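# Place the green stick inside the open drawer

## Task

Put the green stick so it lies inside the drawer that stands open, keeping the box with its drawer, the transparent tub and the block sitting in that tub roughly where they began; at the finish neither hand may be touching the block, the stick, or the box or its drawer.

## Robot and tools

Robot: two arms, left_arm and right_arm, each ending in a four-fingered hand with sixteen motors (index, middle, ring, thumb). right_arm has a right hand; left_arm has its mirror, a left hand. Each arm also carries a wrist camera.

Frames: the scene frame has its origin at table-top height, halfway between the two nominal arm bases, +x pointing out over the table, +z up, and left_arm on the +y side. Image left/right does not match the arm names. Calibrated bases: left_arm at (-0.018, +0.344, +0.045) m, right_arm at (+0.017, -0.365, +0.027) m, both nearly unrotated. Every hand pose, velocity, Hand target and wrist-camera pose in a result is in that arm's own base frame; fixed cameras and the table use the scene frame. Reported positions may be a few cm off, more at long reach.

Hand point axes (right hand): +z runs along straight fingers toward the tips, +x crosses the palm away from the thumb, +y points out of the palm face (the palm face sits at y = -0.062 m). On the left hand +x points toward the thumb. Straight fingertips end about 0.139 m beyond the knuckles, which sit at z = -0.017 m. A rigid mast near the wrist on the palm side can collide with things. The right arm's elbow sags under load, so the hand ends lower than commanded; aim higher if needed.

execute_actions(actions, cameras): actions is a list of actions; each action is a list of 1 to 15 rows; each row is one control step of 1/30 s, and each action lasts 0.5 s (a short action repeats its final row). Every row holds exactly 48 numbers, each in [-1, 1], covering both arms even if one is idle: left_arm dx, dy, dz, rx, ry, rz; then the left hand's 16 motor goals; left current_limit, speed; then right_arm dx, dy, dz, rx, ry, rz; the right hand's 16 goals; right current_limit, speed.

Arm numbers are offsets, not poses: they shift the hand point's target away from the Hand target that held when the action began, along that arm's base axes. All rows in one action measure from that same start, not from the row before. Scale: 1.0 equals 0.6 m for dx, dy, dz and 180 degrees for rotation; rx, ry, rz form a single rotation vector applied about the Hand target position. A translation longer than 1.0 gets shortened along its direction. Sending the same offset again moves the arm further. All zeros re-requests the current target. Orientation commands are clipped to within 40 degrees of the measured orientation each step; position takes priority when both cannot be met. The hand often stops short of target; if so, send the remaining gap as a new offset. To end a push against something, command the target back beyond the hand point.

Hand numbers, in this exact order: index_mcp, index_abd, index_pip, index_dip, middle_mcp, middle_abd, middle_pip, middle_dip, ring_mcp, ring_abd, ring_pip, ring_dip, thumb_cmc, thumb_axl, thumb_mcp, thumb_ipl. Each is an absolute goal angle scaled between the hinge's two stops. Values that make them straight: _mcp +0.75, _abd 0.00, _pip +0.58, _dip +0.70; thumb_cmc +0.71 (flat beside palm), thumb_axl +0.68, thumb_mcp +0.23, thumb_ipl +0.17. Lower values curl fingers toward the palm; thumb_cmc lower swings the thumb in front of the palm. A 0 is a real goal, so to keep a hand unchanged resend its hand_goal, current_limit and speed. current_limit maps -1..+1 to 0..550 mA (min 11 mA; start +0.4); very low values may not lift a finger. speed sets set-point rate as (speed+1)/2 of 8.5 rad/s (start -0.6). Both persist until changed. A finger presses only while its goal lies past the object's surface.

cameras: names to return (cam_high 504x504, cam_left_wrist 672x504, cam_right_wrist 672x504), ["all"], or []. Omitted or null gives all images for an empty actions list, none otherwise. An unknown name invalidates the call. An empty actions list just reports state and images.

Results: end_effector_position (m) and end_effector_quat_wxyz per arm in its base frame; Hand target (the clipped last commanded pose, the reference for the next offsets); joint positions, velocities ("within noise" means at rest), torques (include arm weight, noisy, joints 3 and 4 wrap at ±28 N m); motor temperatures; per hand: hand_goal, hand_measured, hand_current_ma (positive pushes toward -1), hand_state (moving, goal, blocked, overload), hand_current_limit, hand_speed. A hand point resting a few cm off target in free air is not proof of contact.

zoom_image(camera, region): enlarges [x0, y0, x1, y1] pixels (origin top-left, at most 504 by 504) of the latest image from cam_high, cam_left_wrist or cam_right_wrist.

read_manual(section): returns licence texts only; no motion.

finished_scene(scene): ends the current scene (1 or 2) irreversibly; the goal must already hold. Tool calls after it in the same reply act in the next scene.

Avoid: dropping or releasing moving objects, anything leaving the table, striking or pushing hard on fixed or heavy objects, contact between the two arms or one hand squeezing the other's fingers. A finger motor at 495 mA or more for 5 s shuts down for 10 s; keep grip current moderate. Motors heat when holding loads, stretched out or straining; MOTOR HOT appears at 85 °C and at 100 °C the arm drops for 30 to 60 s. An arm stop discards new hand commands. Time passes while thinking, with the robot holding the last command; smooth, economical motion is preferred. An external nudge may occasionally move a loose object.

Each tool is called by a JSON object that holds its "op" and its "data".

## Session

{"op": "execute_actions", "data": {"actions": []}}

Scene clock: 0.00 s.
left_arm: end_effector_position=(+0.3515, -0.2486, +0.2453) hand_goal=(+0.754, +0.000, +0.576, +0.696, +0.754, +0.000, +0.576, +0.696, +0.754, +0.000, +0.576, +0.696, +0.714, +0.678, +0.226, +0.168) hand_measured=(+0.754, +0.000, +0.576, +0.696, +0.754, +0.000, +0.576, +0.696, +0.754, +0.000, +0.576, +0.696, +0.714, +0.678, +0.226, +0.168) hand_current_ma=(+0, +0, +0, +0, +0, +0, +0, +0, +0, +0, +0, +0, +0, +0, +0, +0) hand_state=(goal, goal, goal, goal, goal, goal, goal, goal, goal, goal, goal, goal, goal, goal, goal, goal) hand_current_limit=0.40 hand_speed=-0.60 end_effector_quat_wxyz=(-0.173, +0.958, -0.140, +0.179) | right_arm: end_effector_position=(+0.5204, +0.3132, +0.2765) hand_goal=(+0.754, +0.000, +0.576, +0.696, +0.754, +0.000, +0.576, +0.696, +0.754, +0.000, +0.576, +0.696, +0.714, +0.678, +0.226, +0.168) hand_measured=(+0.754, +0.000, +0.576, +0.696, +0.754, +0.000, +0.576, +0.696, +0.754, +0.000, +0.576, +0.696, +0.714, +0.678, +0.226, +0.168) hand_current_ma=(+0, +0, +0, +0, +0, +0, +0, +0, +0, +0, +0, +0, +0, +0, +0, +0) hand_state=(goal, goal, goal, goal, goal, goal, goal, goal, goal, goal, goal, goal, goal, goal, goal, goal) hand_current_limit=0.40 hand_speed=-0.60 end_effector_quat_wxyz=(+0.000, +0.606, +0.760, +0.234)
Joint positions: left_arm=[-0.649 1.229 1.193 -1.373 -0.48 1.251] | right_arm=[0.591 1.476 1.371 -1.013 -0.138 0.399]
Joint velocities: within noise
Joint torques (N m): no reading
Motor temperatures (°C): left_arm=[36 40 31 31 30 29] | right_arm=[31 37 29 32 30 34]
Heat: left arm: hottest shoulder 40 °C; right arm: hottest shoulder 37 °C.
Hand target: left_arm +0.3560, -0.2522, +0.2524; -0.169, +0.958, -0.138, +0.186 | right_arm +0.5257, +0.3167, +0.2856; +0.003, +0.605, +0.759, +0.242

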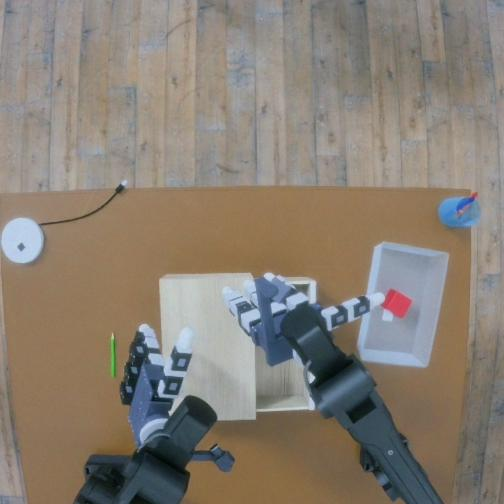

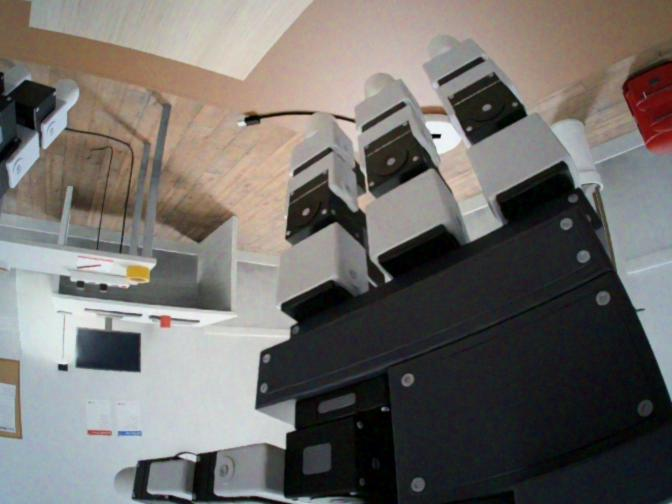

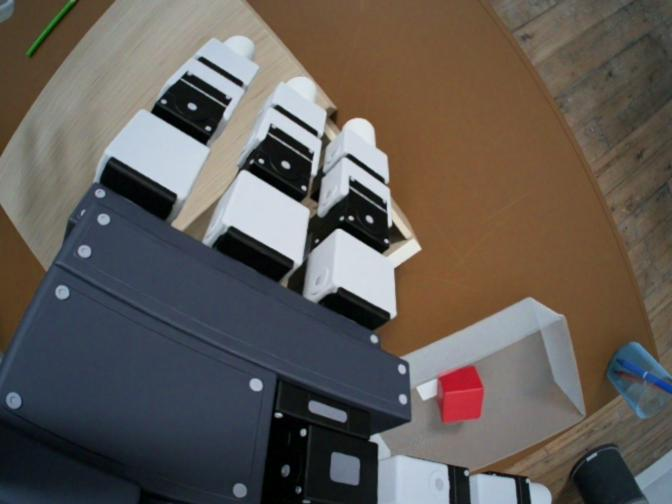

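{"op": "zoom_image", "data": {"camera": "cam_high", "region": [80, 250, 330, 450]}}

{"op": "zoom_image", "data": {"camera": "cam_right_wrist", "region": [0, 0, 450, 340]}}

Scaled by 2.016 from the camera's 504x504 image, which has a finer 720x720 frame.

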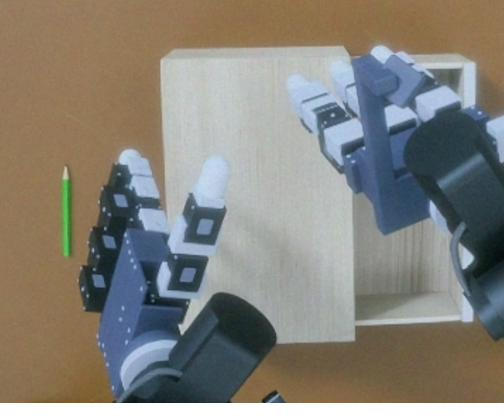

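Scaled by 1.120 from the camera's 672x504 image, which has a finer 960x720 frame.

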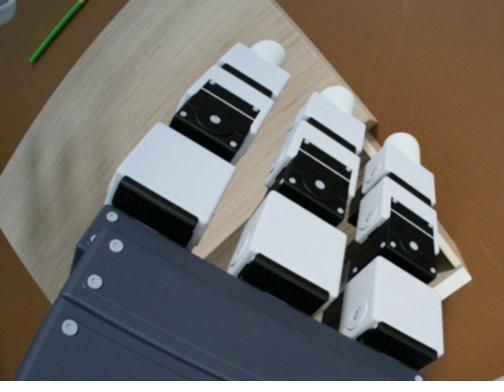

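{"op": "execute_actions", "data": {"actions": [[[0,0.12,0.04,-0.0623,0.003,0.192,0.754,0,0.576,0.696,0.754,0,0.576,0.696,0.754,0,0.576,0.696,0.714,0.678,0.226,0.168,0.4,-0.6,-0.08,-0.15,0.08,0,0,0,0.754,0,0.576,0.696,0.754,0,0.576,0.696,0.754,0,0.576,0.696,0.714,0.678,0.226,0.168,0.4,-0.6]],[[0,0.12,0,-0.0623,0.003,0.192,0.754,0,0.576,0.696,0.754,0,0.576,0.696,0.754,0,0.576,0.696,0.714,0.678,0.226,0.168,0.4,-0.6,-0.1,-0.2,0,0,0,0,0.754,0,0.576,0.696,0.754,0,0.576,0.696,0.754,0,0.576,0.696,0.714,0.678,0.226,0.168,0.4,-0.6]],[[0,0.12,0,-0.0623,0.003,0.192,0.754,0,0.576,0.696,0.754,0,0.576,0.696,0.754,0,0.576,0.696,0.714,0.678,0.226,0.168,0.4,-0.6,-0.1,-0.2,0,0,0,0,0.754,0,0.576,0.696,0.754,0,0.576,0.696,0.754,0,0.576,0.696,0.714,0.678,0.226,0.168,0.4,-0.6]],[[0,0,0,0,0,0,0.754,0,0.576,0.696,0.754,0,0.576,0.696,0.754,0,0.576,0.696,0.714,0.678,0.226,0.168,0.4,-0.6,-0.1,-0.2,0,0,0,0,0.754,0,0.576,0.696,0.754,0,0.576,0.696,0.754,0,0.576,0.696,0.714,0.678,0.226,0.168,0.4,-0.6]]], "cameras": ["all"]}}

Scene clock: 58.43 s.
left_arm: end_effector_position=(+0.3534, -0.0333, +0.2757) hand_goal=(+0.754, +0.000, +0.576, +0.696, +0.754, +0.000, +0.576, +0.696, +0.754, +0.000, +0.576, +0.696, +0.714, +0.678, +0.226, +0.168) hand_measured=(+0.752, -0.002, +0.576, +0.696, +0.752, -0.002, +0.576, +0.696, +0.752, -0.002, +0.576, +0.696, +0.712, +0.678, +0.222, +0.168) hand_current_ma=(-5, -2, -1, +0, -3, -2, -1, +0, -3, -2, +0, +0, -2, -1, -16, -1) hand_state=(goal, goal, goal, goal, goal, goal, goal, goal, goal, goal, goal, goal, goal, goal, goal, goal) hand_current_limit=0.40 hand_speed=-0.60 end_effector_quat_wxyz=(+0.002, +0.708, +0.706, +0.000) | right_arm: end_effector_position=(+0.2925, -0.1341, +0.3187) hand_goal=(+0.754, +0.000, +0.576, +0.696, +0.754, +0.000, +0.576, +0.696, +0.754, +0.000, +0.576, +0.696, +0.714, +0.678, +0.226, +0.168) hand_measured=(+0.758, +0.000, +0.576, +0.696, +0.756, +0.000, +0.576, +0.696, +0.756, +0.000, +0.576, +0.696, +0.718, +0.678, +0.220, +0.168) hand_current_ma=(+0, +0, +0, +0, +0, +0, +0, +0, +0, +0, +0, +0, +1, +0, -2, +0) hand_state=(goal, goal, goal, goal, goal, goal, goal, goal, goal, goal, goal, goal, goal, goal, goal, goal) hand_current_limit=0.40 hand_speed=-0.60 end_effector_quat_wxyz=(+0.038, +0.625, +0.742, +0.239)
Joint positions: left_arm=[-0.202 1.051 1.13 -1.647 0.002 -0.199] | right_arm=[-0.864 0.931 1.042 -1.685 -0.489 -1.036]
Joint torques (N m): left_arm=[-1.85 -5.66 10.44 0.36 -0.11 -0.15] | right_arm=[1.49 -3.14 11.89 0.16 -0.81 -0.15]
Motor temperatures (°C): left_arm=[35 41 39 31 30 29] | right_arm=[31 40 37 31 29 33]
Heat: left arm: hottest shoulder 41 °C; right arm: hottest shoulder 40 °C.
Hand target: left_arm +0.3560, -0.0361, +0.2763; +0.000, +0.708, +0.706, +0.000 | right_arm +0.2977, -0.1333, +0.3338; +0.003, +0.605, +0.759, +0.242
Off the commanded pose: left_arm 0.004 m, 0 deg | right_arm 0.016 m, 5 deg.
joint sent to its limit (right arm) — joint 4 (wrist pitch), lower limit. The joint targets are off in orientation, not in position.

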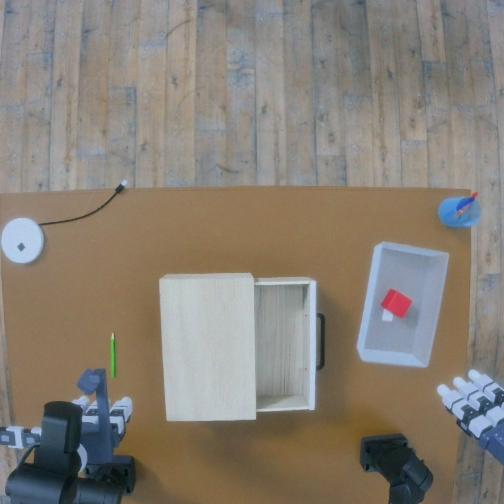

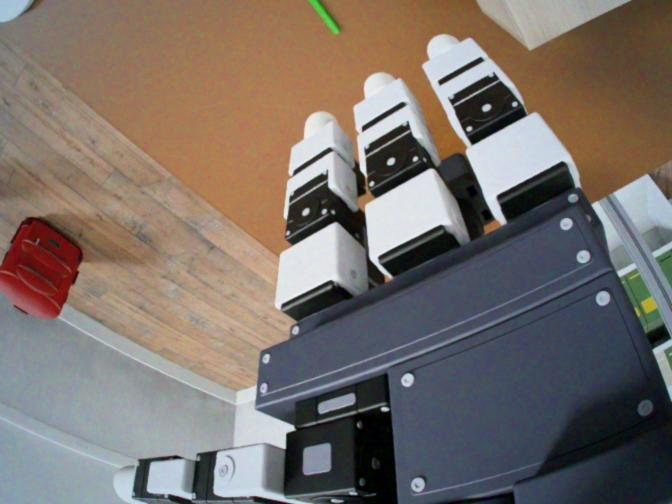

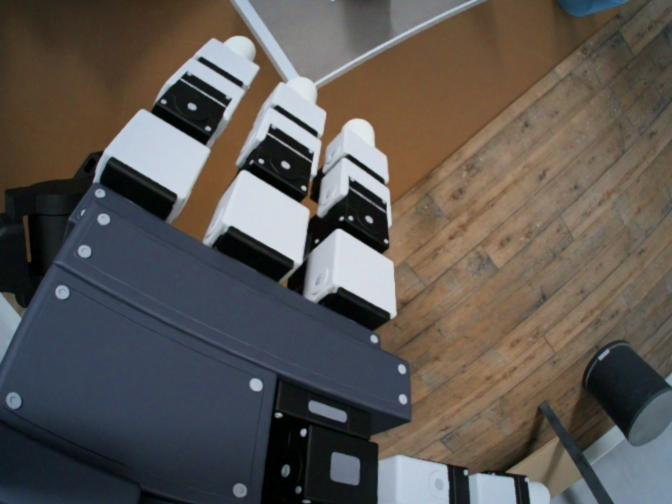

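{"op": "zoom_image", "data": {"camera": "cam_high", "region": [0, 320, 180, 500]}}

{"op": "zoom_image", "data": {"camera": "cam_left_wrist", "region": [250, 0, 550, 220]}}

Scaled by 2.800 from the camera's 504x504 image, which has a finer 720x720 frame.

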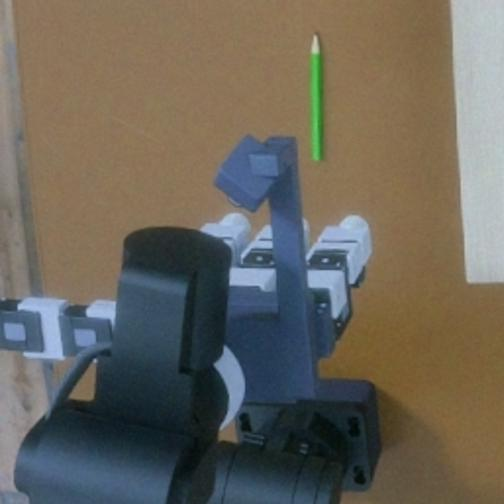

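Scaled by 1.680 from the camera's 672x504 image, which has a finer 960x720 frame.

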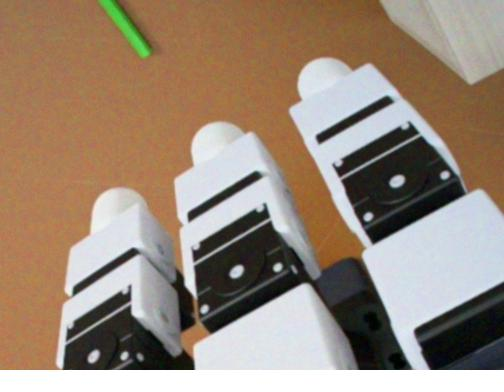

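{"op": "execute_actions", "data": {"actions": [[[0.117,0,-0.1,0,0,0,0.754,0,0.576,0.696,0.754,0,0.576,0.696,-0.274,0,-0.518,-0.174,0.714,0.678,0.226,0.168,0.4,-0.6,0,0,0,0,0,0,0.754,0,0.576,0.696,0.754,0,0.576,0.696,0.754,0,0.576,0.696,0.714,0.678,0.226,0.168,0.4,-0.6]],[[0,0,-0.11,0,0,0,0.754,0,0.576,0.696,0.754,0,0.576,0.696,-0.274,0,-0.518,-0.174,0.714,0.678,0.226,0.168,0.4,-0.6,0,0,0,0,0,0,0.754,0,0.576,0.696,0.754,0,0.576,0.696,0.754,0,0.576,0.696,0.714,0.678,0.226,0.168,0.4,-0.6]]], "cameras": ["all"]}}

Scene clock: 78.23 s.
left_arm: end_effector_position=(+0.4235, -0.0377, +0.1490) hand_goal=(+0.754, +0.000, +0.576, +0.696, +0.754, +0.000, +0.576, +0.696, -0.274, +0.000, -0.518, -0.174, +0.714, +0.678, +0.226, +0.168) hand_measured=(+0.752, -0.002, +0.576, +0.696, +0.752, -0.002, +0.576, +0.696, -0.256, -0.002, -0.512, -0.172, +0.714, +0.678, +0.222, +0.168) hand_current_ma=(-5, -2, +0, +0, -4, -2, +0, +0, +54, -2, +14, +6, +1, -1, -12, -1) hand_state=(goal, goal, goal, goal, goal, goal, goal, goal, goal, goal, goal, goal, goal, goal, goal, goal) hand_current_limit=0.40 hand_speed=-0.60 end_effector_quat_wxyz=(-0.004, +0.707, +0.707, -0.004) | right_arm: end_effector_position=(+0.2925, -0.1337, +0.3188) hand_goal=(+0.754, +0.000, +0.576, +0.696, +0.754, +0.000, +0.576, +0.696, +0.754, +0.000, +0.576, +0.696, +0.714, +0.678, +0.226, +0.168) hand_measured=(+0.758, +0.000, +0.576, +0.696, +0.756, +0.000, +0.576, +0.696, +0.756, +0.000, +0.576, +0.696, +0.718, +0.678, +0.220, +0.168) hand_current_ma=(+0, +0, +0, +0, +0, +0, +0, +0, +0, +0, +0, +0, +1, +0, -2, +0) hand_state=(goal, goal, goal, goal, goal, goal, goal, goal, goal, goal, goal, goal, goal, goal, goal, goal) hand_current_limit=0.40 hand_speed=-0.60 end_effector_quat_wxyz=(+0.039, +0.623, +0.744, +0.239)
Joint positions: left_arm=[-0.174 1.291 0.983 -1.274 0.003 -0.173] | right_arm=[-0.864 0.931 1.042 -1.685 -0.489 -1.041]
Joint torques (N m): left_arm=[-0.09 -9.35 9.28 0.91 -0.11 0.02] | right_arm=[1.44 -3.02 11.99 0.16 -0.81 -0.13]
Heat: left arm: hottest shoulder 40 °C; right arm: hottest shoulder 39 °C.
Hand target: left_arm +0.4263, -0.0362, +0.1504; +0.000, +0.708, +0.706, +0.000 | right_arm +0.2977, -0.1333, +0.3338; +0.003, +0.605, +0.759, +0.242
Off the commanded pose: left_arm 0.003 m, 1 deg | right_arm 0.016 m, 5 deg.
joint sent to its limit (right arm) — joint 4 (wrist pitch), lower limit. The joint targets are off in orientation, not in position.

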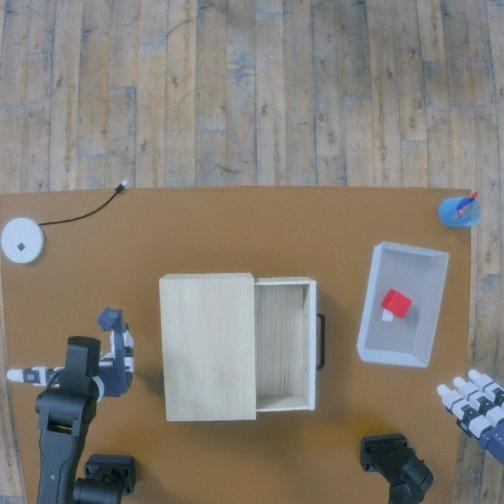

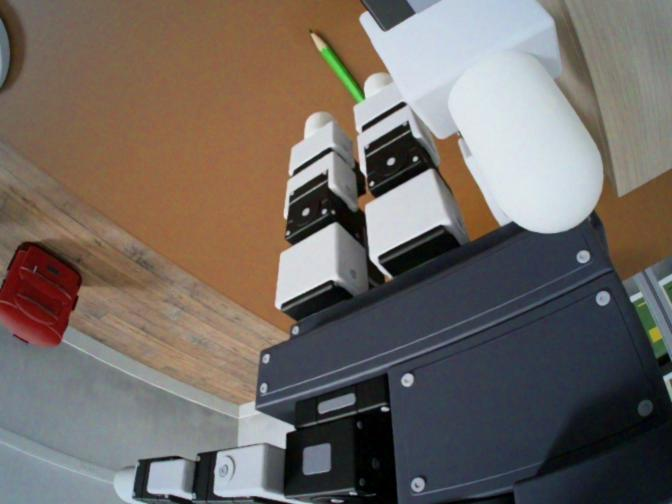

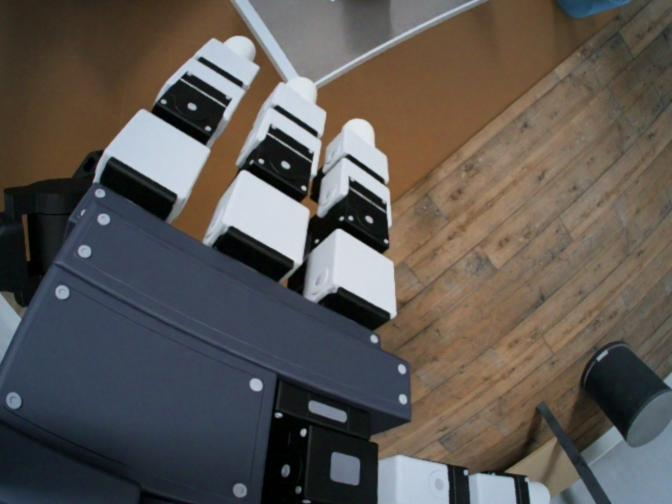

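{"op": "execute_actions", "data": {"actions": [[[-0.033,0.012,-0.07,0,0,0,0.754,0,0.576,0.696,0.754,0,0.576,0.696,-0.274,0,-0.518,-0.174,0.714,0.678,0.226,0.168,0.4,-0.6,0,0,0,0,0,0,0.754,0,0.576,0.696,0.754,0,0.576,0.696,0.754,0,0.576,0.696,0.714,0.678,0.226,0.168,0.4,-0.6]]], "cameras": ["all"]}}

{"op": "zoom_image", "data": {"camera": "cam_left_wrist", "region": [250, 0, 450, 200]}}

{"op": "zoom_image", "data": {"camera": "cam_high", "region": [50, 300, 200, 450]}}

Scene clock: 94.77 s.
left_arm: end_effector_position=(+0.4032, -0.0314, +0.1082) hand_goal=(+0.754, +0.000, +0.576, +0.696, +0.754, +0.000, +0.576, +0.696, -0.274, +0.000, -0.518, -0.174, +0.714, +0.678, +0.226, +0.168) hand_measured=(+0.752, -0.002, +0.576, +0.696, +0.752, -0.002, +0.576, +0.696, -0.262, -0.002, -0.514, -0.172, +0.714, +0.678, +0.222, +0.168) hand_current_ma=(-5, -2, +0, +0, -5, -2, +0, +0, +38, -2, +11, +6, -1, -1, -11, -1) hand_state=(goal, goal, goal, goal, goal, goal, goal, goal, goal, goal, goal, goal, goal, goal, goal, goal) hand_current_limit=0.40 hand_speed=-0.60 end_effector_quat_wxyz=(-0.002, +0.708, +0.706, -0.003) | right_arm: end_effector_position=(+0.2925, -0.1337, +0.3188) hand_goal=(+0.754, +0.000, +0.576, +0.696, +0.754, +0.000, +0.576, +0.696, +0.754, +0.000, +0.576, +0.696, +0.714, +0.678, +0.226, +0.168) hand_measured=(+0.758, +0.000, +0.576, +0.696, +0.756, +0.000, +0.576, +0.696, +0.756, +0.000, +0.576, +0.696, +0.718, +0.678, +0.220, +0.168) hand_current_ma=(+0, +0, +0, +0, +0, +0, +0, +0, +0, +0, +0, +0, +1, +0, -2, +0) hand_state=(goal, goal, goal, goal, goal, goal, goal, goal, goal, goal, goal, goal, goal, goal, goal, goal) hand_current_limit=0.40 hand_speed=-0.60 end_effector_quat_wxyz=(+0.039, +0.623, +0.744, +0.239)
Joint positions: left_arm=[-0.165 1.274 0.853 -1.157 0.003 -0.163] | right_arm=[-0.864 0.931 1.042 -1.685 -0.489 -1.041]
Joint torques (N m): left_arm=[-0.91 -8.53 8.92 0.85 -0.11 0.07] | right_arm=[1.49 -3.02 11.99 0.17 -0.82 -0.13]
Heat: left arm: hottest shoulder 40 °C; right arm: hottest shoulder 38 °C.
Hand target: left_arm +0.4065, -0.0290, +0.1083; +0.000, +0.708, +0.706, +0.000 | right_arm +0.2977, -0.1333, +0.3338; +0.003, +0.605, +0.759, +0.242
Off the commanded pose: left_arm 0.004 m, 0 deg | right_arm 0.016 m, 5 deg.
joint sent to its limit (right arm) — joint 4 (wrist pitch), lower limit. The joint targets are off in orientation, not in position.

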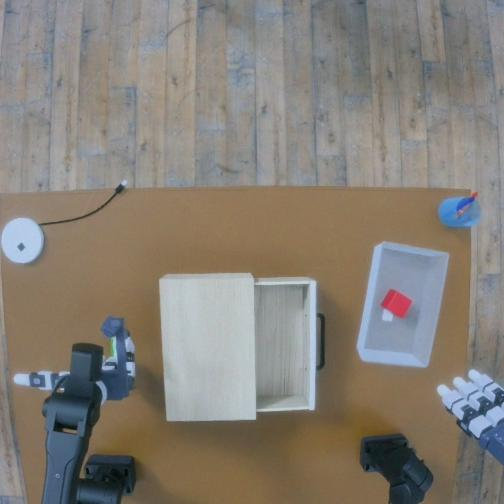

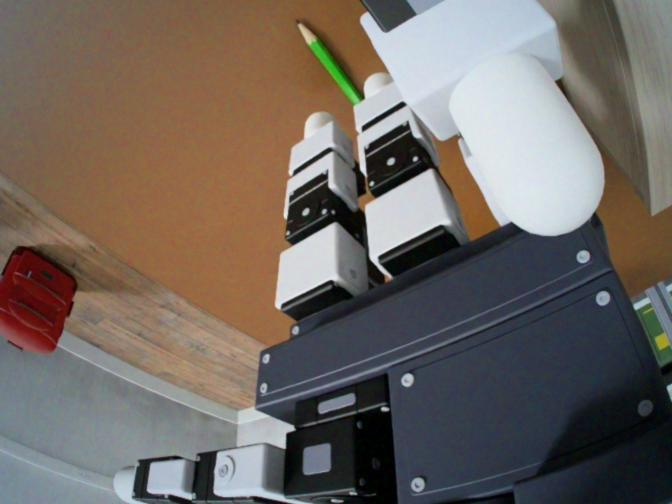

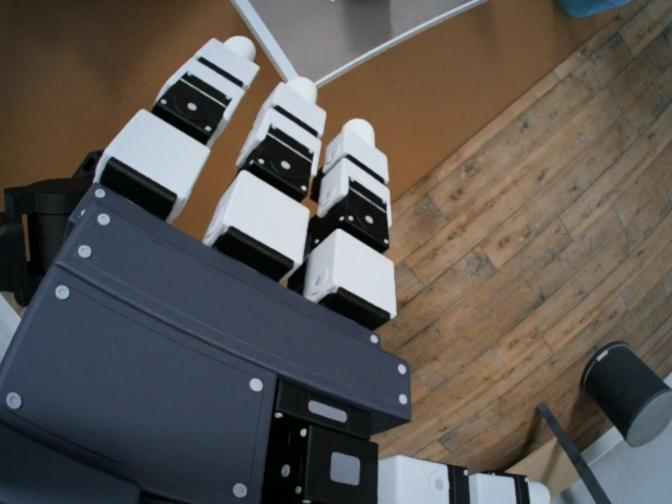

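Scaled by 2.520 from the camera's 672x504 image, which has a finer 960x720 frame.

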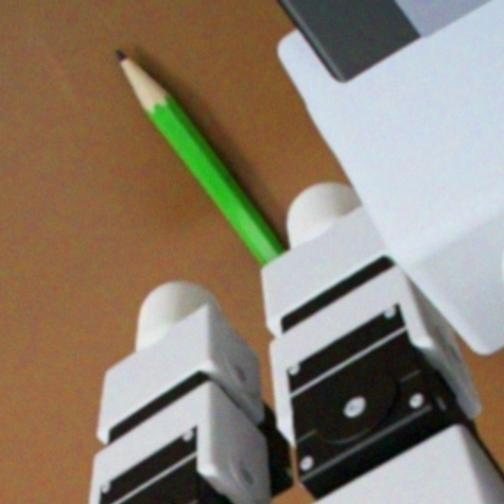

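Scaled by 3.360 from the camera's 504x504 image, which has a finer 720x720 frame.

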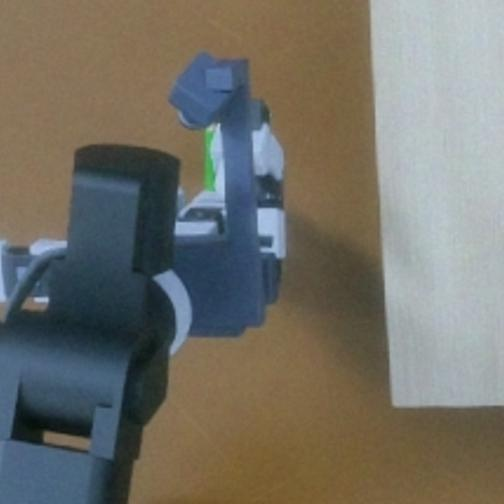

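{"op": "execute_actions", "data": {"actions": [[[0,0.003,-0.035,0,0,0,0.754,0,0.576,0.696,0.754,0,0.576,0.696,-0.274,0,-0.518,-0.174,0.714,0.678,0.226,0.168,0.4,-0.6,0,0,0,0,0,0,0.754,0,0.576,0.696,0.754,0,0.576,0.696,0.754,0,0.576,0.696,0.714,0.678,0.226,0.168,0.4,-0.6]]], "cameras": ["cam_left_wrist"]}}

{"op": "zoom_image", "data": {"camera": "cam_left_wrist", "region": [250, 0, 450, 200]}}

Scene clock: 101.13 s.
left_arm: end_effector_position=(+0.4082, -0.0306, +0.0953) hand_goal=(+0.754, +0.000, +0.576, +0.696, +0.754, +0.000, +0.576, +0.696, -0.274, +0.000, -0.518, -0.174, +0.714, +0.678, +0.226, +0.168) hand_measured=(+0.752, -0.002, +0.576, +0.696, +0.752, -0.002, +0.576, +0.696, -0.262, -0.002, -0.514, -0.172, +0.714, +0.678, +0.222, +0.168) hand_current_ma=(-3, -2, +0, +0, -2, -2, +0, +0, +38, -2, +11, +6, -1, -1, -11, -1) hand_state=(goal, goal, goal, goal, goal, goal, goal, goal, goal, goal, goal, goal, goal, goal, goal, goal) hand_current_limit=0.40 hand_speed=-0.60 end_effector_quat_wxyz=(+0.005, +0.708, +0.706, +0.002) | right_arm: end_effector_position=(+0.2925, -0.1337, +0.3188) hand_goal=(+0.754, +0.000, +0.576, +0.696, +0.754, +0.000, +0.576, +0.696, +0.754, +0.000, +0.576, +0.696, +0.714, +0.678, +0.226, +0.168) hand_measured=(+0.758, +0.000, +0.576, +0.696, +0.756, +0.000, +0.576, +0.696, +0.756, +0.000, +0.576, +0.696, +0.718, +0.678, +0.220, +0.168) hand_current_ma=(+0, +0, +0, +0, +0, +0, +0, +0, +0, +0, +0, +0, +1, +0, -2, +0) hand_state=(goal, goal, goal, goal, goal, goal, goal, goal, goal, goal, goal, goal, goal, goal, goal, goal) hand_current_limit=0.40 hand_speed=-0.60 end_effector_quat_wxyz=(+0.039, +0.623, +0.744, +0.239)
Joint positions: left_arm=[-0.16 1.293 0.828 -1.094 0.003 -0.157] | right_arm=[-0.864 0.931 1.042 -1.685 -0.489 -1.041]
Joint torques (N m): left_arm=[0.09 -7.65 7.68 0.96 -0.12 0.07] | right_arm=[1.44 -3.02 11.99 0.13 -0.82 -0.13]
Heat: left arm: hottest shoulder 40 °C; right arm: hottest shoulder 38 °C.
Hand target: left_arm +0.4065, -0.0271, +0.0874; +0.000, +0.708, +0.706, +0.000 | right_arm +0.2977, -0.1333, +0.3338; +0.003, +0.605, +0.759, +0.242
Off the commanded pose: left_arm 0.009 m, 1 deg | right_arm 0.016 m, 5 deg.
joint sent to its limit (right arm) — joint 4 (wrist pitch), lower limit. The joint targets are off in orientation, not in position.
Images, in order (width x height): cam_left_wrist 672x504.

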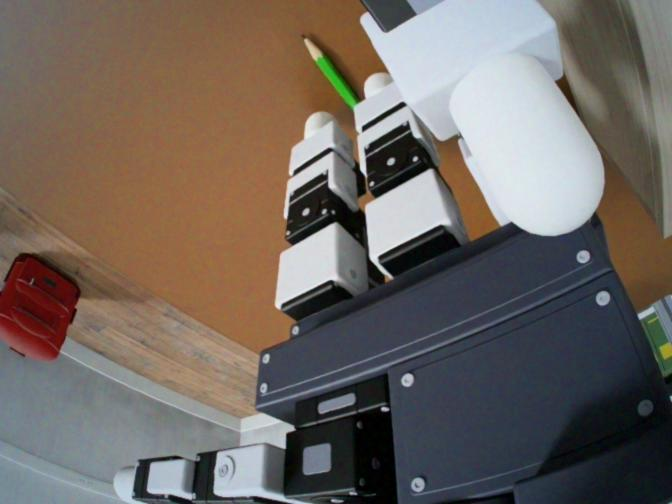

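Scaled by 2.520 from the camera's 672x504 image, which has a finer 960x720 frame.

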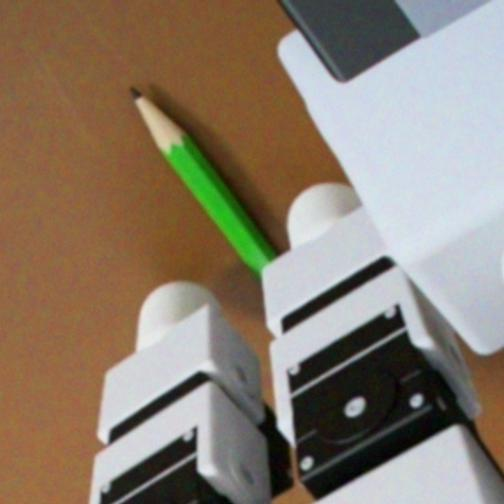

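{"op": "execute_actions", "data": {"actions": [[[0,0,0.0152,0,0,0,0.754,0,0.576,0.696,0.754,0,0.576,0.696,-0.274,0,-0.518,-0.174,0.714,0.678,0.226,0.168,0.4,-0.6,0,0,0,0,0,0,0.754,0,0.576,0.696,0.754,0,0.576,0.696,0.754,0,0.576,0.696,0.714,0.678,0.226,0.168,0.4,-0.6]],[[0,0,0,0,0,0,0.754,-0.2,0.576,0.696,0.754,0.2,0.576,0.696,-0.274,0,-0.518,-0.174,0.714,0.678,0.226,0.168,0.4,-0.9,0,0,0,0,0,0,0.754,0,0.576,0.696,0.754,0,0.576,0.696,0.754,0,0.576,0.696,0.714,0.678,0.226,0.168,0.4,-0.6]]], "cameras": ["cam_left_wrist"]}}

{"op": "zoom_image", "data": {"camera": "cam_left_wrist", "region": [250, 0, 450, 200]}}

Scene clock: 110.10 s.
left_arm: end_effector_position=(+0.4062, -0.0303, +0.0946) hand_goal=(+0.754, -0.200, +0.576, +0.696, +0.754, +0.200, +0.576, +0.696, -0.274, +0.000, -0.518, -0.174, +0.714, +0.678, +0.226, +0.168) hand_measured=(+0.752, -0.098, +0.576, +0.696, +0.752, +0.098, +0.576, +0.696, -0.262, -0.002, -0.514, -0.172, +0.714, +0.678, +0.222, +0.168) hand_current_ma=(-3, +348, +0, +0, -2, -351, +0, +0, +38, -2, +11, +6, -1, -1, -11, -1) hand_state=(goal, blocked, goal, goal, goal, blocked, goal, goal, goal, goal, goal, goal, goal, goal, goal, goal) hand_current_limit=0.40 hand_speed=-0.90 end_effector_quat_wxyz=(+0.002, +0.708, +0.706, +0.000) | right_arm: end_effector_position=(+0.2925, -0.1337, +0.3188) hand_goal=(+0.754, +0.000, +0.576, +0.696, +0.754, +0.000, +0.576, +0.696, +0.754, +0.000, +0.576, +0.696, +0.714, +0.678, +0.226, +0.168) hand_measured=(+0.758, +0.000, +0.576, +0.696, +0.756, +0.000, +0.576, +0.696, +0.756, +0.000, +0.576, +0.696, +0.718, +0.678, +0.220, +0.168) hand_current_ma=(+0, +0, +0, +0, +0, +0, +0, +0, +0, +0, +0, +0, +1, +0, -2, +0) hand_state=(goal, goal, goal, goal, goal, goal, goal, goal, goal, goal, goal, goal, goal, goal, goal, goal) hand_current_limit=0.40 hand_speed=-0.60 end_effector_quat_wxyz=(+0.039, +0.623, +0.744, +0.239)
Joint positions: left_arm=[-0.16 1.293 0.828 -1.103 0.003 -0.157] | right_arm=[-0.864 0.931 1.042 -1.685 -0.489 -1.041]
Joint torques (N m): left_arm=[-0.26 -8.82 9.2 0.28 -0.11 0.04] | right_arm=[1.44 -3.02 11.97 0.14 -0.82 -0.13]
Heat: left arm: hottest shoulder 40 °C; right arm: hottest shoulder 38 °C.
Hand target: left_arm +0.4065, -0.0272, +0.0966; +0.000, +0.708, +0.706, +0.000 | right_arm +0.2977, -0.1333, +0.3338; +0.003, +0.605, +0.759, +0.242
Off the commanded pose: left_arm 0.004 m, 0 deg | right_arm 0.016 m, 5 deg.
joint sent to its limit (right arm) — joint 4 (wrist pitch), lower limit. The joint targets are off in orientation, not in position.
Images, in order (width x height): cam_left_wrist 672x504.

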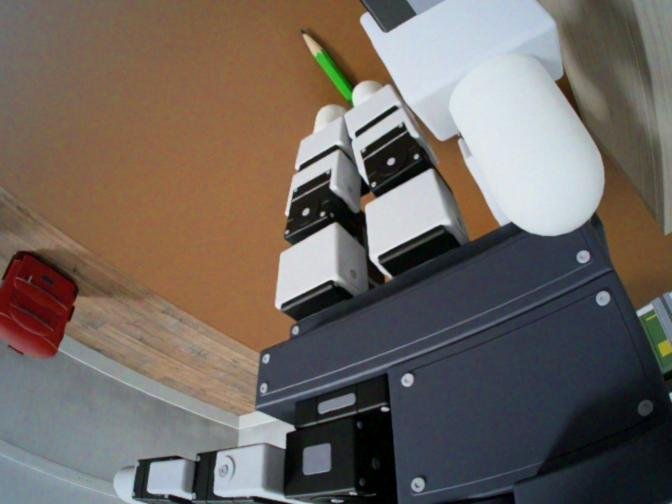

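Scaled by 2.520 from the camera's 672x504 image, which has a finer 960x720 frame.

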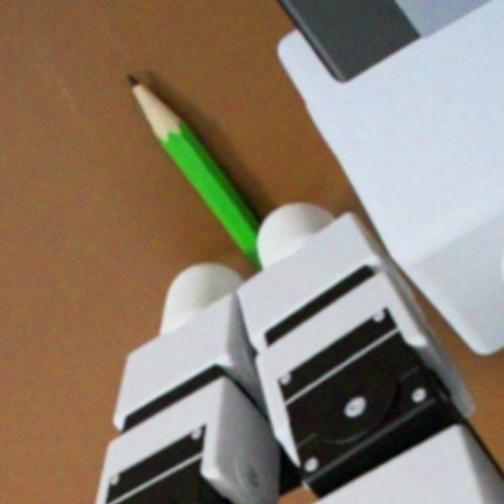

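{"op": "execute_actions", "data": {"actions": [[[0,0,0.025,0,0,0,0.754,-0.2,0.576,0.696,0.754,0.2,0.576,0.696,-0.274,0,-0.518,-0.174,0.714,0.678,0.226,0.168,0.4,-0.9,0,0,0,0,0,0,0.754,0,0.576,0.696,0.754,0,0.576,0.696,0.754,0,0.576,0.696,0.714,0.678,0.226,0.168,0.4,-0.6]],[[0,0,0.025,0,0,0,0.754,-0.2,0.576,0.696,0.754,0.2,0.576,0.696,-0.274,0,-0.518,-0.174,0.714,0.678,0.226,0.168,0.4,-0.9,0,0,0,0,0,0,0.754,0,0.576,0.696,0.754,0,0.576,0.696,0.754,0,0.576,0.696,0.714,0.678,0.226,0.168,0.4,-0.6]]], "cameras": ["cam_left_wrist"]}}

{"op": "zoom_image", "data": {"camera": "cam_left_wrist", "region": [250, 0, 450, 200]}}

Scene clock: 115.80 s.
left_arm: end_effector_position=(+0.3898, -0.0278, +0.1072) hand_goal=(+0.754, -0.200, +0.576, +0.696, +0.754, +0.200, +0.576, +0.696, -0.274, +0.000, -0.518, -0.174, +0.714, +0.678, +0.226, +0.168) hand_measured=(+0.752, -0.098, +0.576, +0.696, +0.752, +0.098, +0.576, +0.696, -0.262, -0.002, -0.514, -0.172, +0.714, +0.678, +0.222, +0.168) hand_current_ma=(-2, +348, +0, +0, -2, -351, +0, +0, +38, -2, +11, +6, -1, -1, -11, -1) hand_state=(goal, blocked, goal, goal, goal, blocked, goal, goal, goal, goal, goal, goal, goal, goal, goal, goal) hand_current_limit=0.40 hand_speed=-0.90 end_effector_quat_wxyz=(-0.014, +0.708, +0.706, -0.012) | right_arm: end_effector_position=(+0.2925, -0.1337, +0.3188) hand_goal=(+0.754, +0.000, +0.576, +0.696, +0.754, +0.000, +0.576, +0.696, +0.754, +0.000, +0.576, +0.696, +0.714, +0.678, +0.226, +0.168) hand_measured=(+0.758, +0.000, +0.576, +0.696, +0.756, +0.000, +0.576, +0.696, +0.756, +0.000, +0.576, +0.696, +0.718, +0.678, +0.220, +0.168) hand_current_ma=(+0, +0, +0, +0, +0, +0, +0, +0, +0, +0, +0, +0, +1, +0, -2, +0) hand_state=(goal, goal, goal, goal, goal, goal, goal, goal, goal, goal, goal, goal, goal, goal, goal, goal) hand_current_limit=0.40 hand_speed=-0.60 end_effector_quat_wxyz=(+0.039, +0.623, +0.744, +0.239)
Joint positions: left_arm=[-0.16 1.254 0.84 -1.194 0.003 -0.156] | right_arm=[-0.864 0.931 1.042 -1.685 -0.489 -1.041]
Joint torques (N m): left_arm=[-0.26 -8.23 12.93 0.21 -0.11 0.08] | right_arm=[1.44 -3.02 11.96 0.17 -0.82 -0.13]
Heat: left arm: hottest shoulder 40 °C; right arm: hottest shoulder 38 °C.
Hand target: left_arm +0.4064, -0.0272, +0.1264; +0.000, +0.708, +0.706, +0.000 | right_arm +0.2977, -0.1333, +0.3338; +0.003, +0.605, +0.759, +0.242
Off the commanded pose: left_arm 0.026 m, 2 deg | right_arm 0.016 m, 5 deg.
joint sent to its limit (right arm) — joint 4 (wrist pitch), lower limit. The joint targets are off in orientation, not in position.
Images, in order (width x height): cam_left_wrist 672x504.

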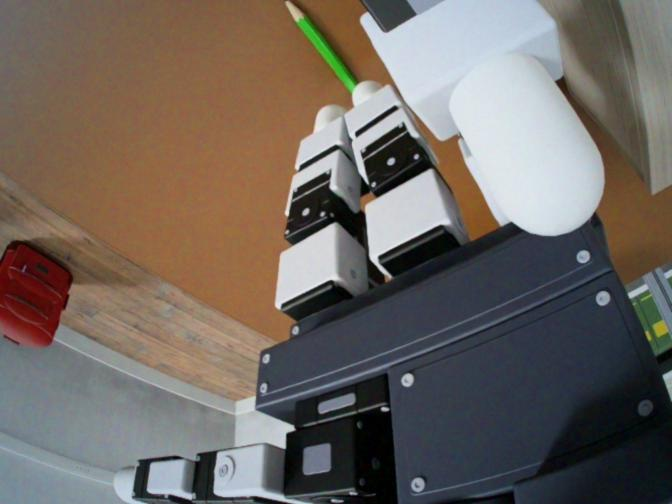

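Scaled by 2.520 from the camera's 672x504 image, which has a finer 960x720 frame.

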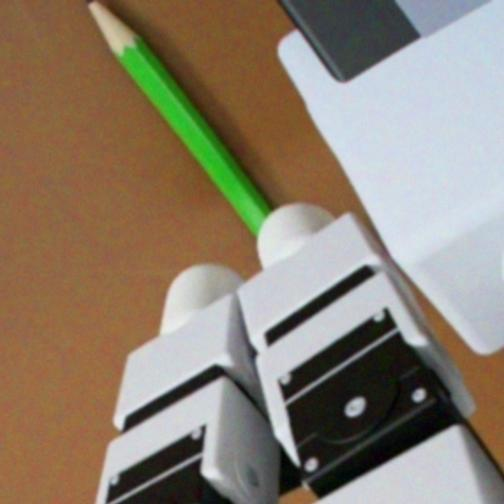

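{"op": "execute_actions", "data": {"actions": [[[0,0,0.06,0,0,0,0.754,0,0.576,0.696,0.754,0,0.576,0.696,-0.274,0,-0.518,-0.174,0.714,0.678,0.226,0.168,0.4,-0.6,0,0,0,0,0,0,0.754,0,0.576,0.696,0.754,0,0.576,0.696,0.754,0,0.576,0.696,0.714,0.678,0.226,0.168,0.4,-0.6]],[[0,0.0295,0,0,0,0,0.754,-0.29,0.576,0.696,-0.479,0,-0.518,-0.174,0.754,0,0.576,0.696,0.714,0.678,0.226,0.168,0.4,-0.6,0,0,0,0,0,0,0.754,0,0.576,0.696,0.754,0,0.576,0.696,0.754,0,0.576,0.696,0.714,0.678,0.226,0.168,0.4,-0.6]],[[0,0,0,0,0,0,0.754,-0.29,0.576,0.696,-0.479,0,-0.518,-0.174,0.754,0.29,0.576,0.696,0.714,0.678,0.226,0.168,0.4,-0.6,0,0,0,0,0,0,0.754,0,0.576,0.696,0.754,0,0.576,0.696,0.754,0,0.576,0.696,0.714,0.678,0.226,0.168,0.4,-0.6]]], "cameras": ["all"]}}

{"op": "zoom_image", "data": {"camera": "cam_left_wrist", "region": [250, 0, 550, 220]}}

Scene clock: 153.83 s.
left_arm: end_effector_position=(+0.3970, -0.0074, +0.1505) hand_goal=(+0.754, -0.290, +0.576, +0.696, -0.478, +0.000, -0.518, -0.174, +0.754, +0.290, +0.576, +0.696, +0.714, +0.678, +0.226, +0.168) hand_measured=(+0.752, -0.284, +0.576, +0.696, -0.462, +0.002, -0.514, -0.172, +0.750, +0.284, +0.572, +0.694, +0.714, +0.678, +0.222, +0.168) hand_current_ma=(-4, +13, +0, +0, +53, +4, +10, +5, -12, -12, -8, -6, -1, -1, -13, -1) hand_state=(goal, goal, goal, goal, goal, goal, goal, goal, goal, goal, goal, goal, goal, goal, goal, goal) hand_current_limit=0.40 hand_speed=-0.60 end_effector_quat_wxyz=(-0.007, +0.705, +0.710, -0.006) | right_arm: end_effector_position=(+0.2925, -0.1337, +0.3188) hand_goal=(+0.754, +0.000, +0.576, +0.696, +0.754, +0.000, +0.576, +0.696, +0.754, +0.000, +0.576, +0.696, +0.714, +0.678, +0.226, +0.168) hand_measured=(+0.758, +0.000, +0.576, +0.696, +0.756, +0.000, +0.576, +0.696, +0.756, +0.000, +0.576, +0.696, +0.718, +0.678, +0.220, +0.168) hand_current_ma=(+0, +0, +0, +0, +0, +0, +0, +0, +0, +0, +0, +0, +1, +0, -2, +0) hand_state=(goal, goal, goal, goal, goal, goal, goal, goal, goal, goal, goal, goal, goal, goal, goal, goal) hand_current_limit=0.40 hand_speed=-0.60 end_effector_quat_wxyz=(+0.039, +0.623, +0.744, +0.239)
Joint positions: left_arm=[-0.096 1.212 0.922 -1.3 0.001 -0.103] | right_arm=[-0.864 0.931 1.042 -1.685 -0.489 -1.041]
Joint torques (N m): left_arm=[-1.49 -7.88 12.15 0.21 -0.03 0.08] | right_arm=[1.38 -3.02 11.99 0.17 -0.81 -0.13]
Heat: left arm: hottest elbow 42 °C; right arm: hottest elbow 38 °C.
Hand target: left_arm +0.4064, -0.0094, +0.1624; +0.000, +0.708, +0.706, +0.000 | right_arm +0.2977, -0.1333, +0.3338; +0.003, +0.605, +0.759, +0.242
Off the commanded pose: left_arm 0.015 m, 1 deg | right_arm 0.016 m, 5 deg.
joint sent to its limit (right arm) — joint 4 (wrist pitch), lower limit. The joint targets are off in orientation, not in position.

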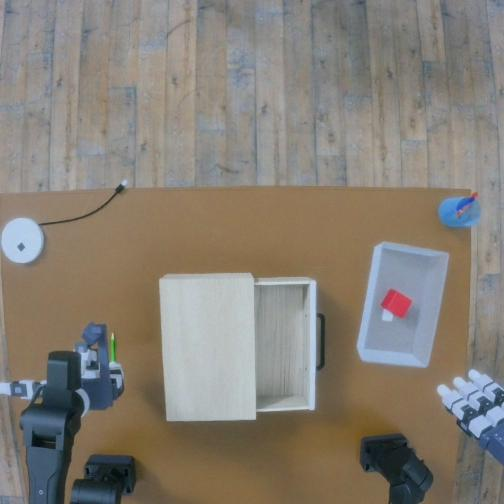

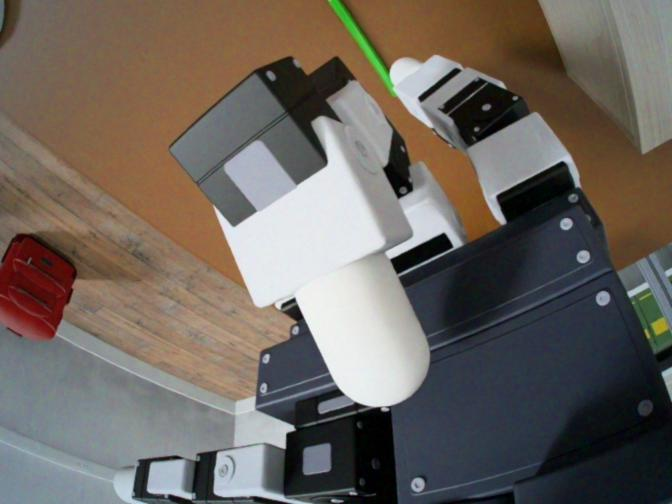

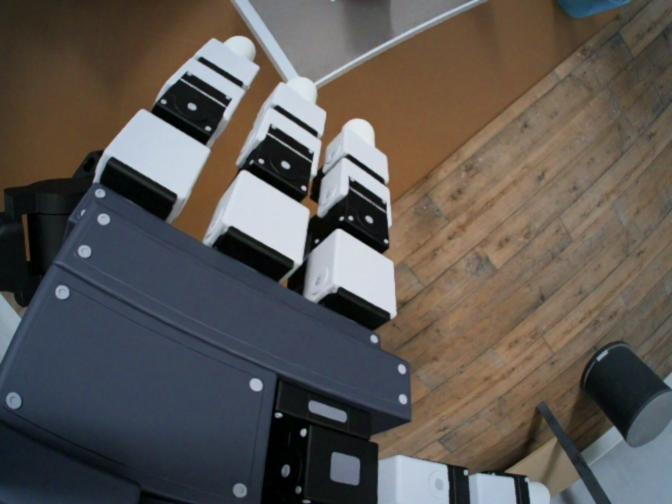

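Scaled by 1.680 from the camera's 672x504 image, which has a finer 960x720 frame.

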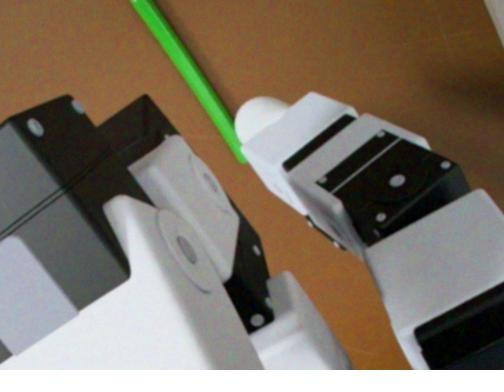

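{"op": "execute_actions", "data": {"actions": [[[0,0,0,0,0,0,0.754,-0.29,0.576,0.696,0.95,0,0.95,0.95,0.754,0.29,0.576,0.696,0.714,0.678,0.226,0.168,0.4,-0.4,0,0,0,0,0,0,0.754,0,0.576,0.696,0.754,0,0.576,0.696,0.754,0,0.576,0.696,0.714,0.678,0.226,0.168,0.4,-0.6]],[[0,0,-0.03,0,0,0,0.754,-0.29,0.576,0.696,0.95,0,0.95,0.95,0.754,0.29,0.576,0.696,0.714,0.678,0.226,0.168,0.4,-0.4,0,0,0,0,0,0,0.754,0,0.576,0.696,0.754,0,0.576,0.696,0.754,0,0.576,0.696,0.714,0.678,0.226,0.168,0.4,-0.6]]], "cameras": ["cam_left_wrist"]}}

{"op": "zoom_image", "data": {"camera": "cam_left_wrist", "region": [250, 0, 550, 220]}}

Scene clock: 166.77 s.
left_arm: end_effector_position=(+0.4053, -0.0083, +0.1515) hand_goal=(+0.754, -0.290, +0.576, +0.696, +0.950, +0.000, +0.950, +0.950, +0.754, +0.290, +0.576, +0.696, +0.714, +0.678, +0.226, +0.168) hand_measured=(+0.790, -0.260, +0.594, +0.698, +0.500, +0.002, +0.664, +0.948, +0.788, +0.262, +0.596, +0.700, +0.714, +0.678, +0.222, +0.168) hand_current_ma=(+126, +80, +50, +6, -385, +4, -385, -6, +117, -75, +57, +7, -1, -1, -13, -1) hand_state=(blocked, blocked, goal, goal, blocked, goal, blocked, goal, blocked, blocked, goal, goal, goal, goal, goal, goal) hand_current_limit=0.40 hand_speed=-0.40 end_effector_quat_wxyz=(+0.004, +0.705, +0.709, +0.003) | right_arm: end_effector_position=(+0.2925, -0.1337, +0.3188) hand_goal=(+0.754, +0.000, +0.576, +0.696, +0.754, +0.000, +0.576, +0.696, +0.754, +0.000, +0.576, +0.696, +0.714, +0.678, +0.226, +0.168) hand_measured=(+0.758, +0.000, +0.576, +0.696, +0.756, +0.000, +0.576, +0.696, +0.756, +0.000, +0.576, +0.696, +0.718, +0.678, +0.220, +0.168) hand_current_ma=(+0, +0, +0, +0, +0, +0, +0, +0, +0, +0, +0, +0, +1, +0, -2, +0) hand_state=(goal, goal, goal, goal, goal, goal, goal, goal, goal, goal, goal, goal, goal, goal, goal, goal) hand_current_limit=0.40 hand_speed=-0.60 end_effector_quat_wxyz=(+0.039, +0.623, +0.744, +0.239)
Joint positions: left_arm=[-0.096 1.217 0.922 -1.266 0.001 -0.103] | right_arm=[-0.864 0.931 1.042 -1.685 -0.489 -1.041]
Joint torques (N m): left_arm=[-1.08 -7.47 8.84 0.72 -0.02 0.07] | right_arm=[1.38 -3.02 11.96 0.14 -0.82 -0.12]
Heat: left arm: hottest elbow 42 °C; right arm: hottest elbow 38 °C.
Hand target: left_arm +0.4064, -0.0094, +0.1444; +0.000, +0.708, +0.706, +0.000 | right_arm +0.2977, -0.1333, +0.3338; +0.003, +0.605, +0.759, +0.242
Off the commanded pose: left_arm 0.007 m, 1 deg | right_arm 0.016 m, 5 deg.
joint sent to its limit (right arm) — joint 4 (wrist pitch), lower limit. The joint targets are off in orientation, not in position.
Images, in order (width x height): cam_left_wrist 672x504.

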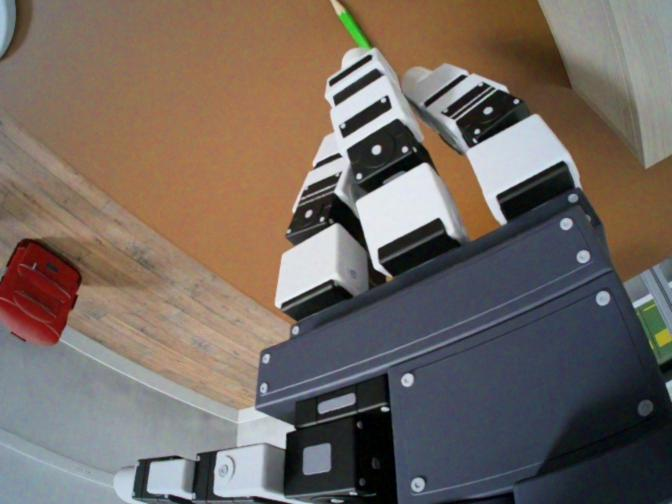

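Scaled by 1.680 from the camera's 672x504 image, which has a finer 960x720 frame.

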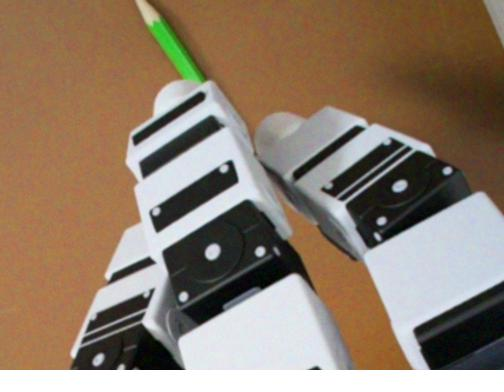

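{"op": "execute_actions", "data": {"actions": [[[0,0,0.01,0,0,0,0.754,0.05,0.576,0.696,0.754,0,0.576,0.696,0.754,-0.05,0.576,0.696,0.714,0.678,0.226,0.168,0.4,-0.4,0,0,0,0,0,0,0.754,0,0.576,0.696,0.754,0,0.576,0.696,0.754,0,0.576,0.696,0.714,0.678,0.226,0.168,0.4,-0.6]],[[0,0,0.01,0,0,0,0.754,0,0.576,0.696,0.96,0,0.96,0.96,0.754,0,0.576,0.696,0.714,0.678,0.226,0.168,0.4,-0.4,0,0,0,0,0,0,0.754,0,0.576,0.696,0.754,0,0.576,0.696,0.754,0,0.576,0.696,0.714,0.678,0.226,0.168,0.4,-0.6]],[[0,0,0.01,0,0,0,0.754,-0.29,0.576,0.696,0.96,0,0.96,0.96,0.754,0.29,0.576,0.696,0.714,0.678,0.226,0.168,0.4,-0.4,0,0,0,0,0,0,0.754,0,0.576,0.696,0.754,0,0.576,0.696,0.754,0,0.576,0.696,0.714,0.678,0.226,0.168,0.4,-0.6]]], "cameras": ["cam_left_wrist"]}}

{"op": "zoom_image", "data": {"camera": "cam_left_wrist", "region": [250, 0, 550, 220]}}

Scene clock: 172.47 s.
left_arm: end_effector_position=(+0.3972, -0.0075, +0.1489) hand_goal=(+0.754, -0.290, +0.576, +0.696, +0.960, +0.000, +0.960, +0.960, +0.754, +0.290, +0.576, +0.696, +0.714, +0.678, +0.226, +0.168) hand_measured=(+0.754, -0.284, +0.578, +0.698, +0.952, +0.002, +0.952, +0.956, +0.754, +0.284, +0.578, +0.698, +0.714, +0.678, +0.222, +0.168) hand_current_ma=(+0, +14, +4, +5, -25, +4, -18, -7, +0, -12, +5, +6, -1, -1, -13, -1) hand_state=(goal, goal, goal, goal, goal, goal, goal, goal, goal, goal, goal, goal, goal, goal, goal, goal) hand_current_limit=0.40 hand_speed=-0.40 end_effector_quat_wxyz=(-0.009, +0.705, +0.709, -0.008) | right_arm: end_effector_position=(+0.2925, -0.1337, +0.3188) hand_goal=(+0.754, +0.000, +0.576, +0.696, +0.754, +0.000, +0.576, +0.696, +0.754, +0.000, +0.576, +0.696, +0.714, +0.678, +0.226, +0.168) hand_measured=(+0.758, +0.000, +0.576, +0.696, +0.756, +0.000, +0.576, +0.696, +0.756, +0.000, +0.576, +0.696, +0.718, +0.678, +0.220, +0.168) hand_current_ma=(+0, +0, +0, +0, +0, +0, +0, +0, +0, +0, +0, +0, +1, +0, -2, +0) hand_state=(goal, goal, goal, goal, goal, goal, goal, goal, goal, goal, goal, goal, goal, goal, goal, goal) hand_current_limit=0.40 hand_speed=-0.60 end_effector_quat_wxyz=(+0.039, +0.623, +0.744, +0.239)
Joint positions: left_arm=[-0.096 1.217 0.922 -1.299 0.001 -0.103] | right_arm=[-0.864 0.931 1.042 -1.685 -0.489 -1.041]
Joint torques (N m): left_arm=[-1.32 -8.35 11.93 0.17 0.01 0.04] | right_arm=[1.44 -3.02 11.99 0.14 -0.82 -0.13]
Heat: left arm: hottest elbow 42 °C; right arm: hottest elbow 38 °C.
Hand target: left_arm +0.4063, -0.0094, +0.1624; +0.000, +0.708, +0.706, +0.000 | right_arm +0.2977, -0.1333, +0.3338; +0.003, +0.605, +0.759, +0.242
Off the commanded pose: left_arm 0.016 m, 1 deg | right_arm 0.016 m, 5 deg.
joint sent to its limit (right arm) — joint 4 (wrist pitch), lower limit. The joint targets are off in orientation, not in position.
Images, in order (width x height): cam_left_wrist 672x504.

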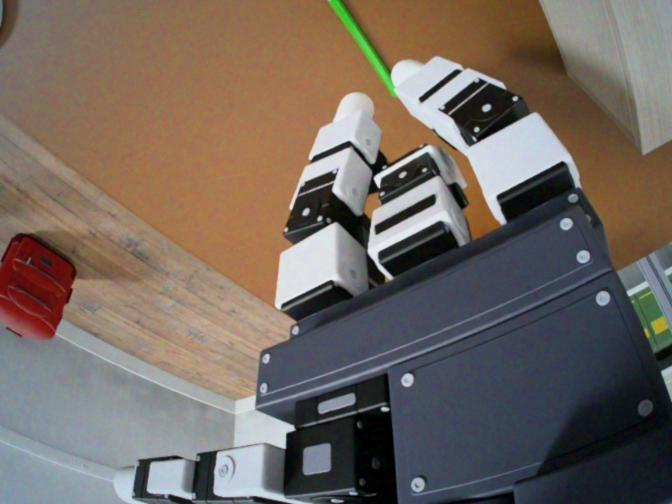

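Scaled by 1.680 from the camera's 672x504 image, which has a finer 960x720 frame.

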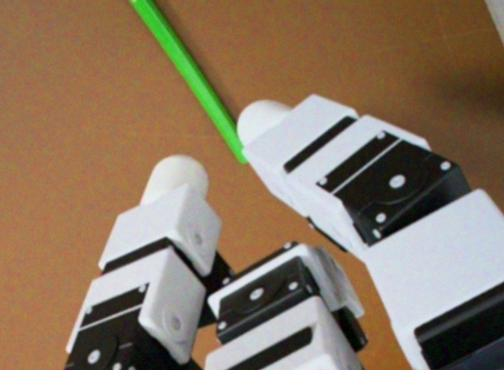

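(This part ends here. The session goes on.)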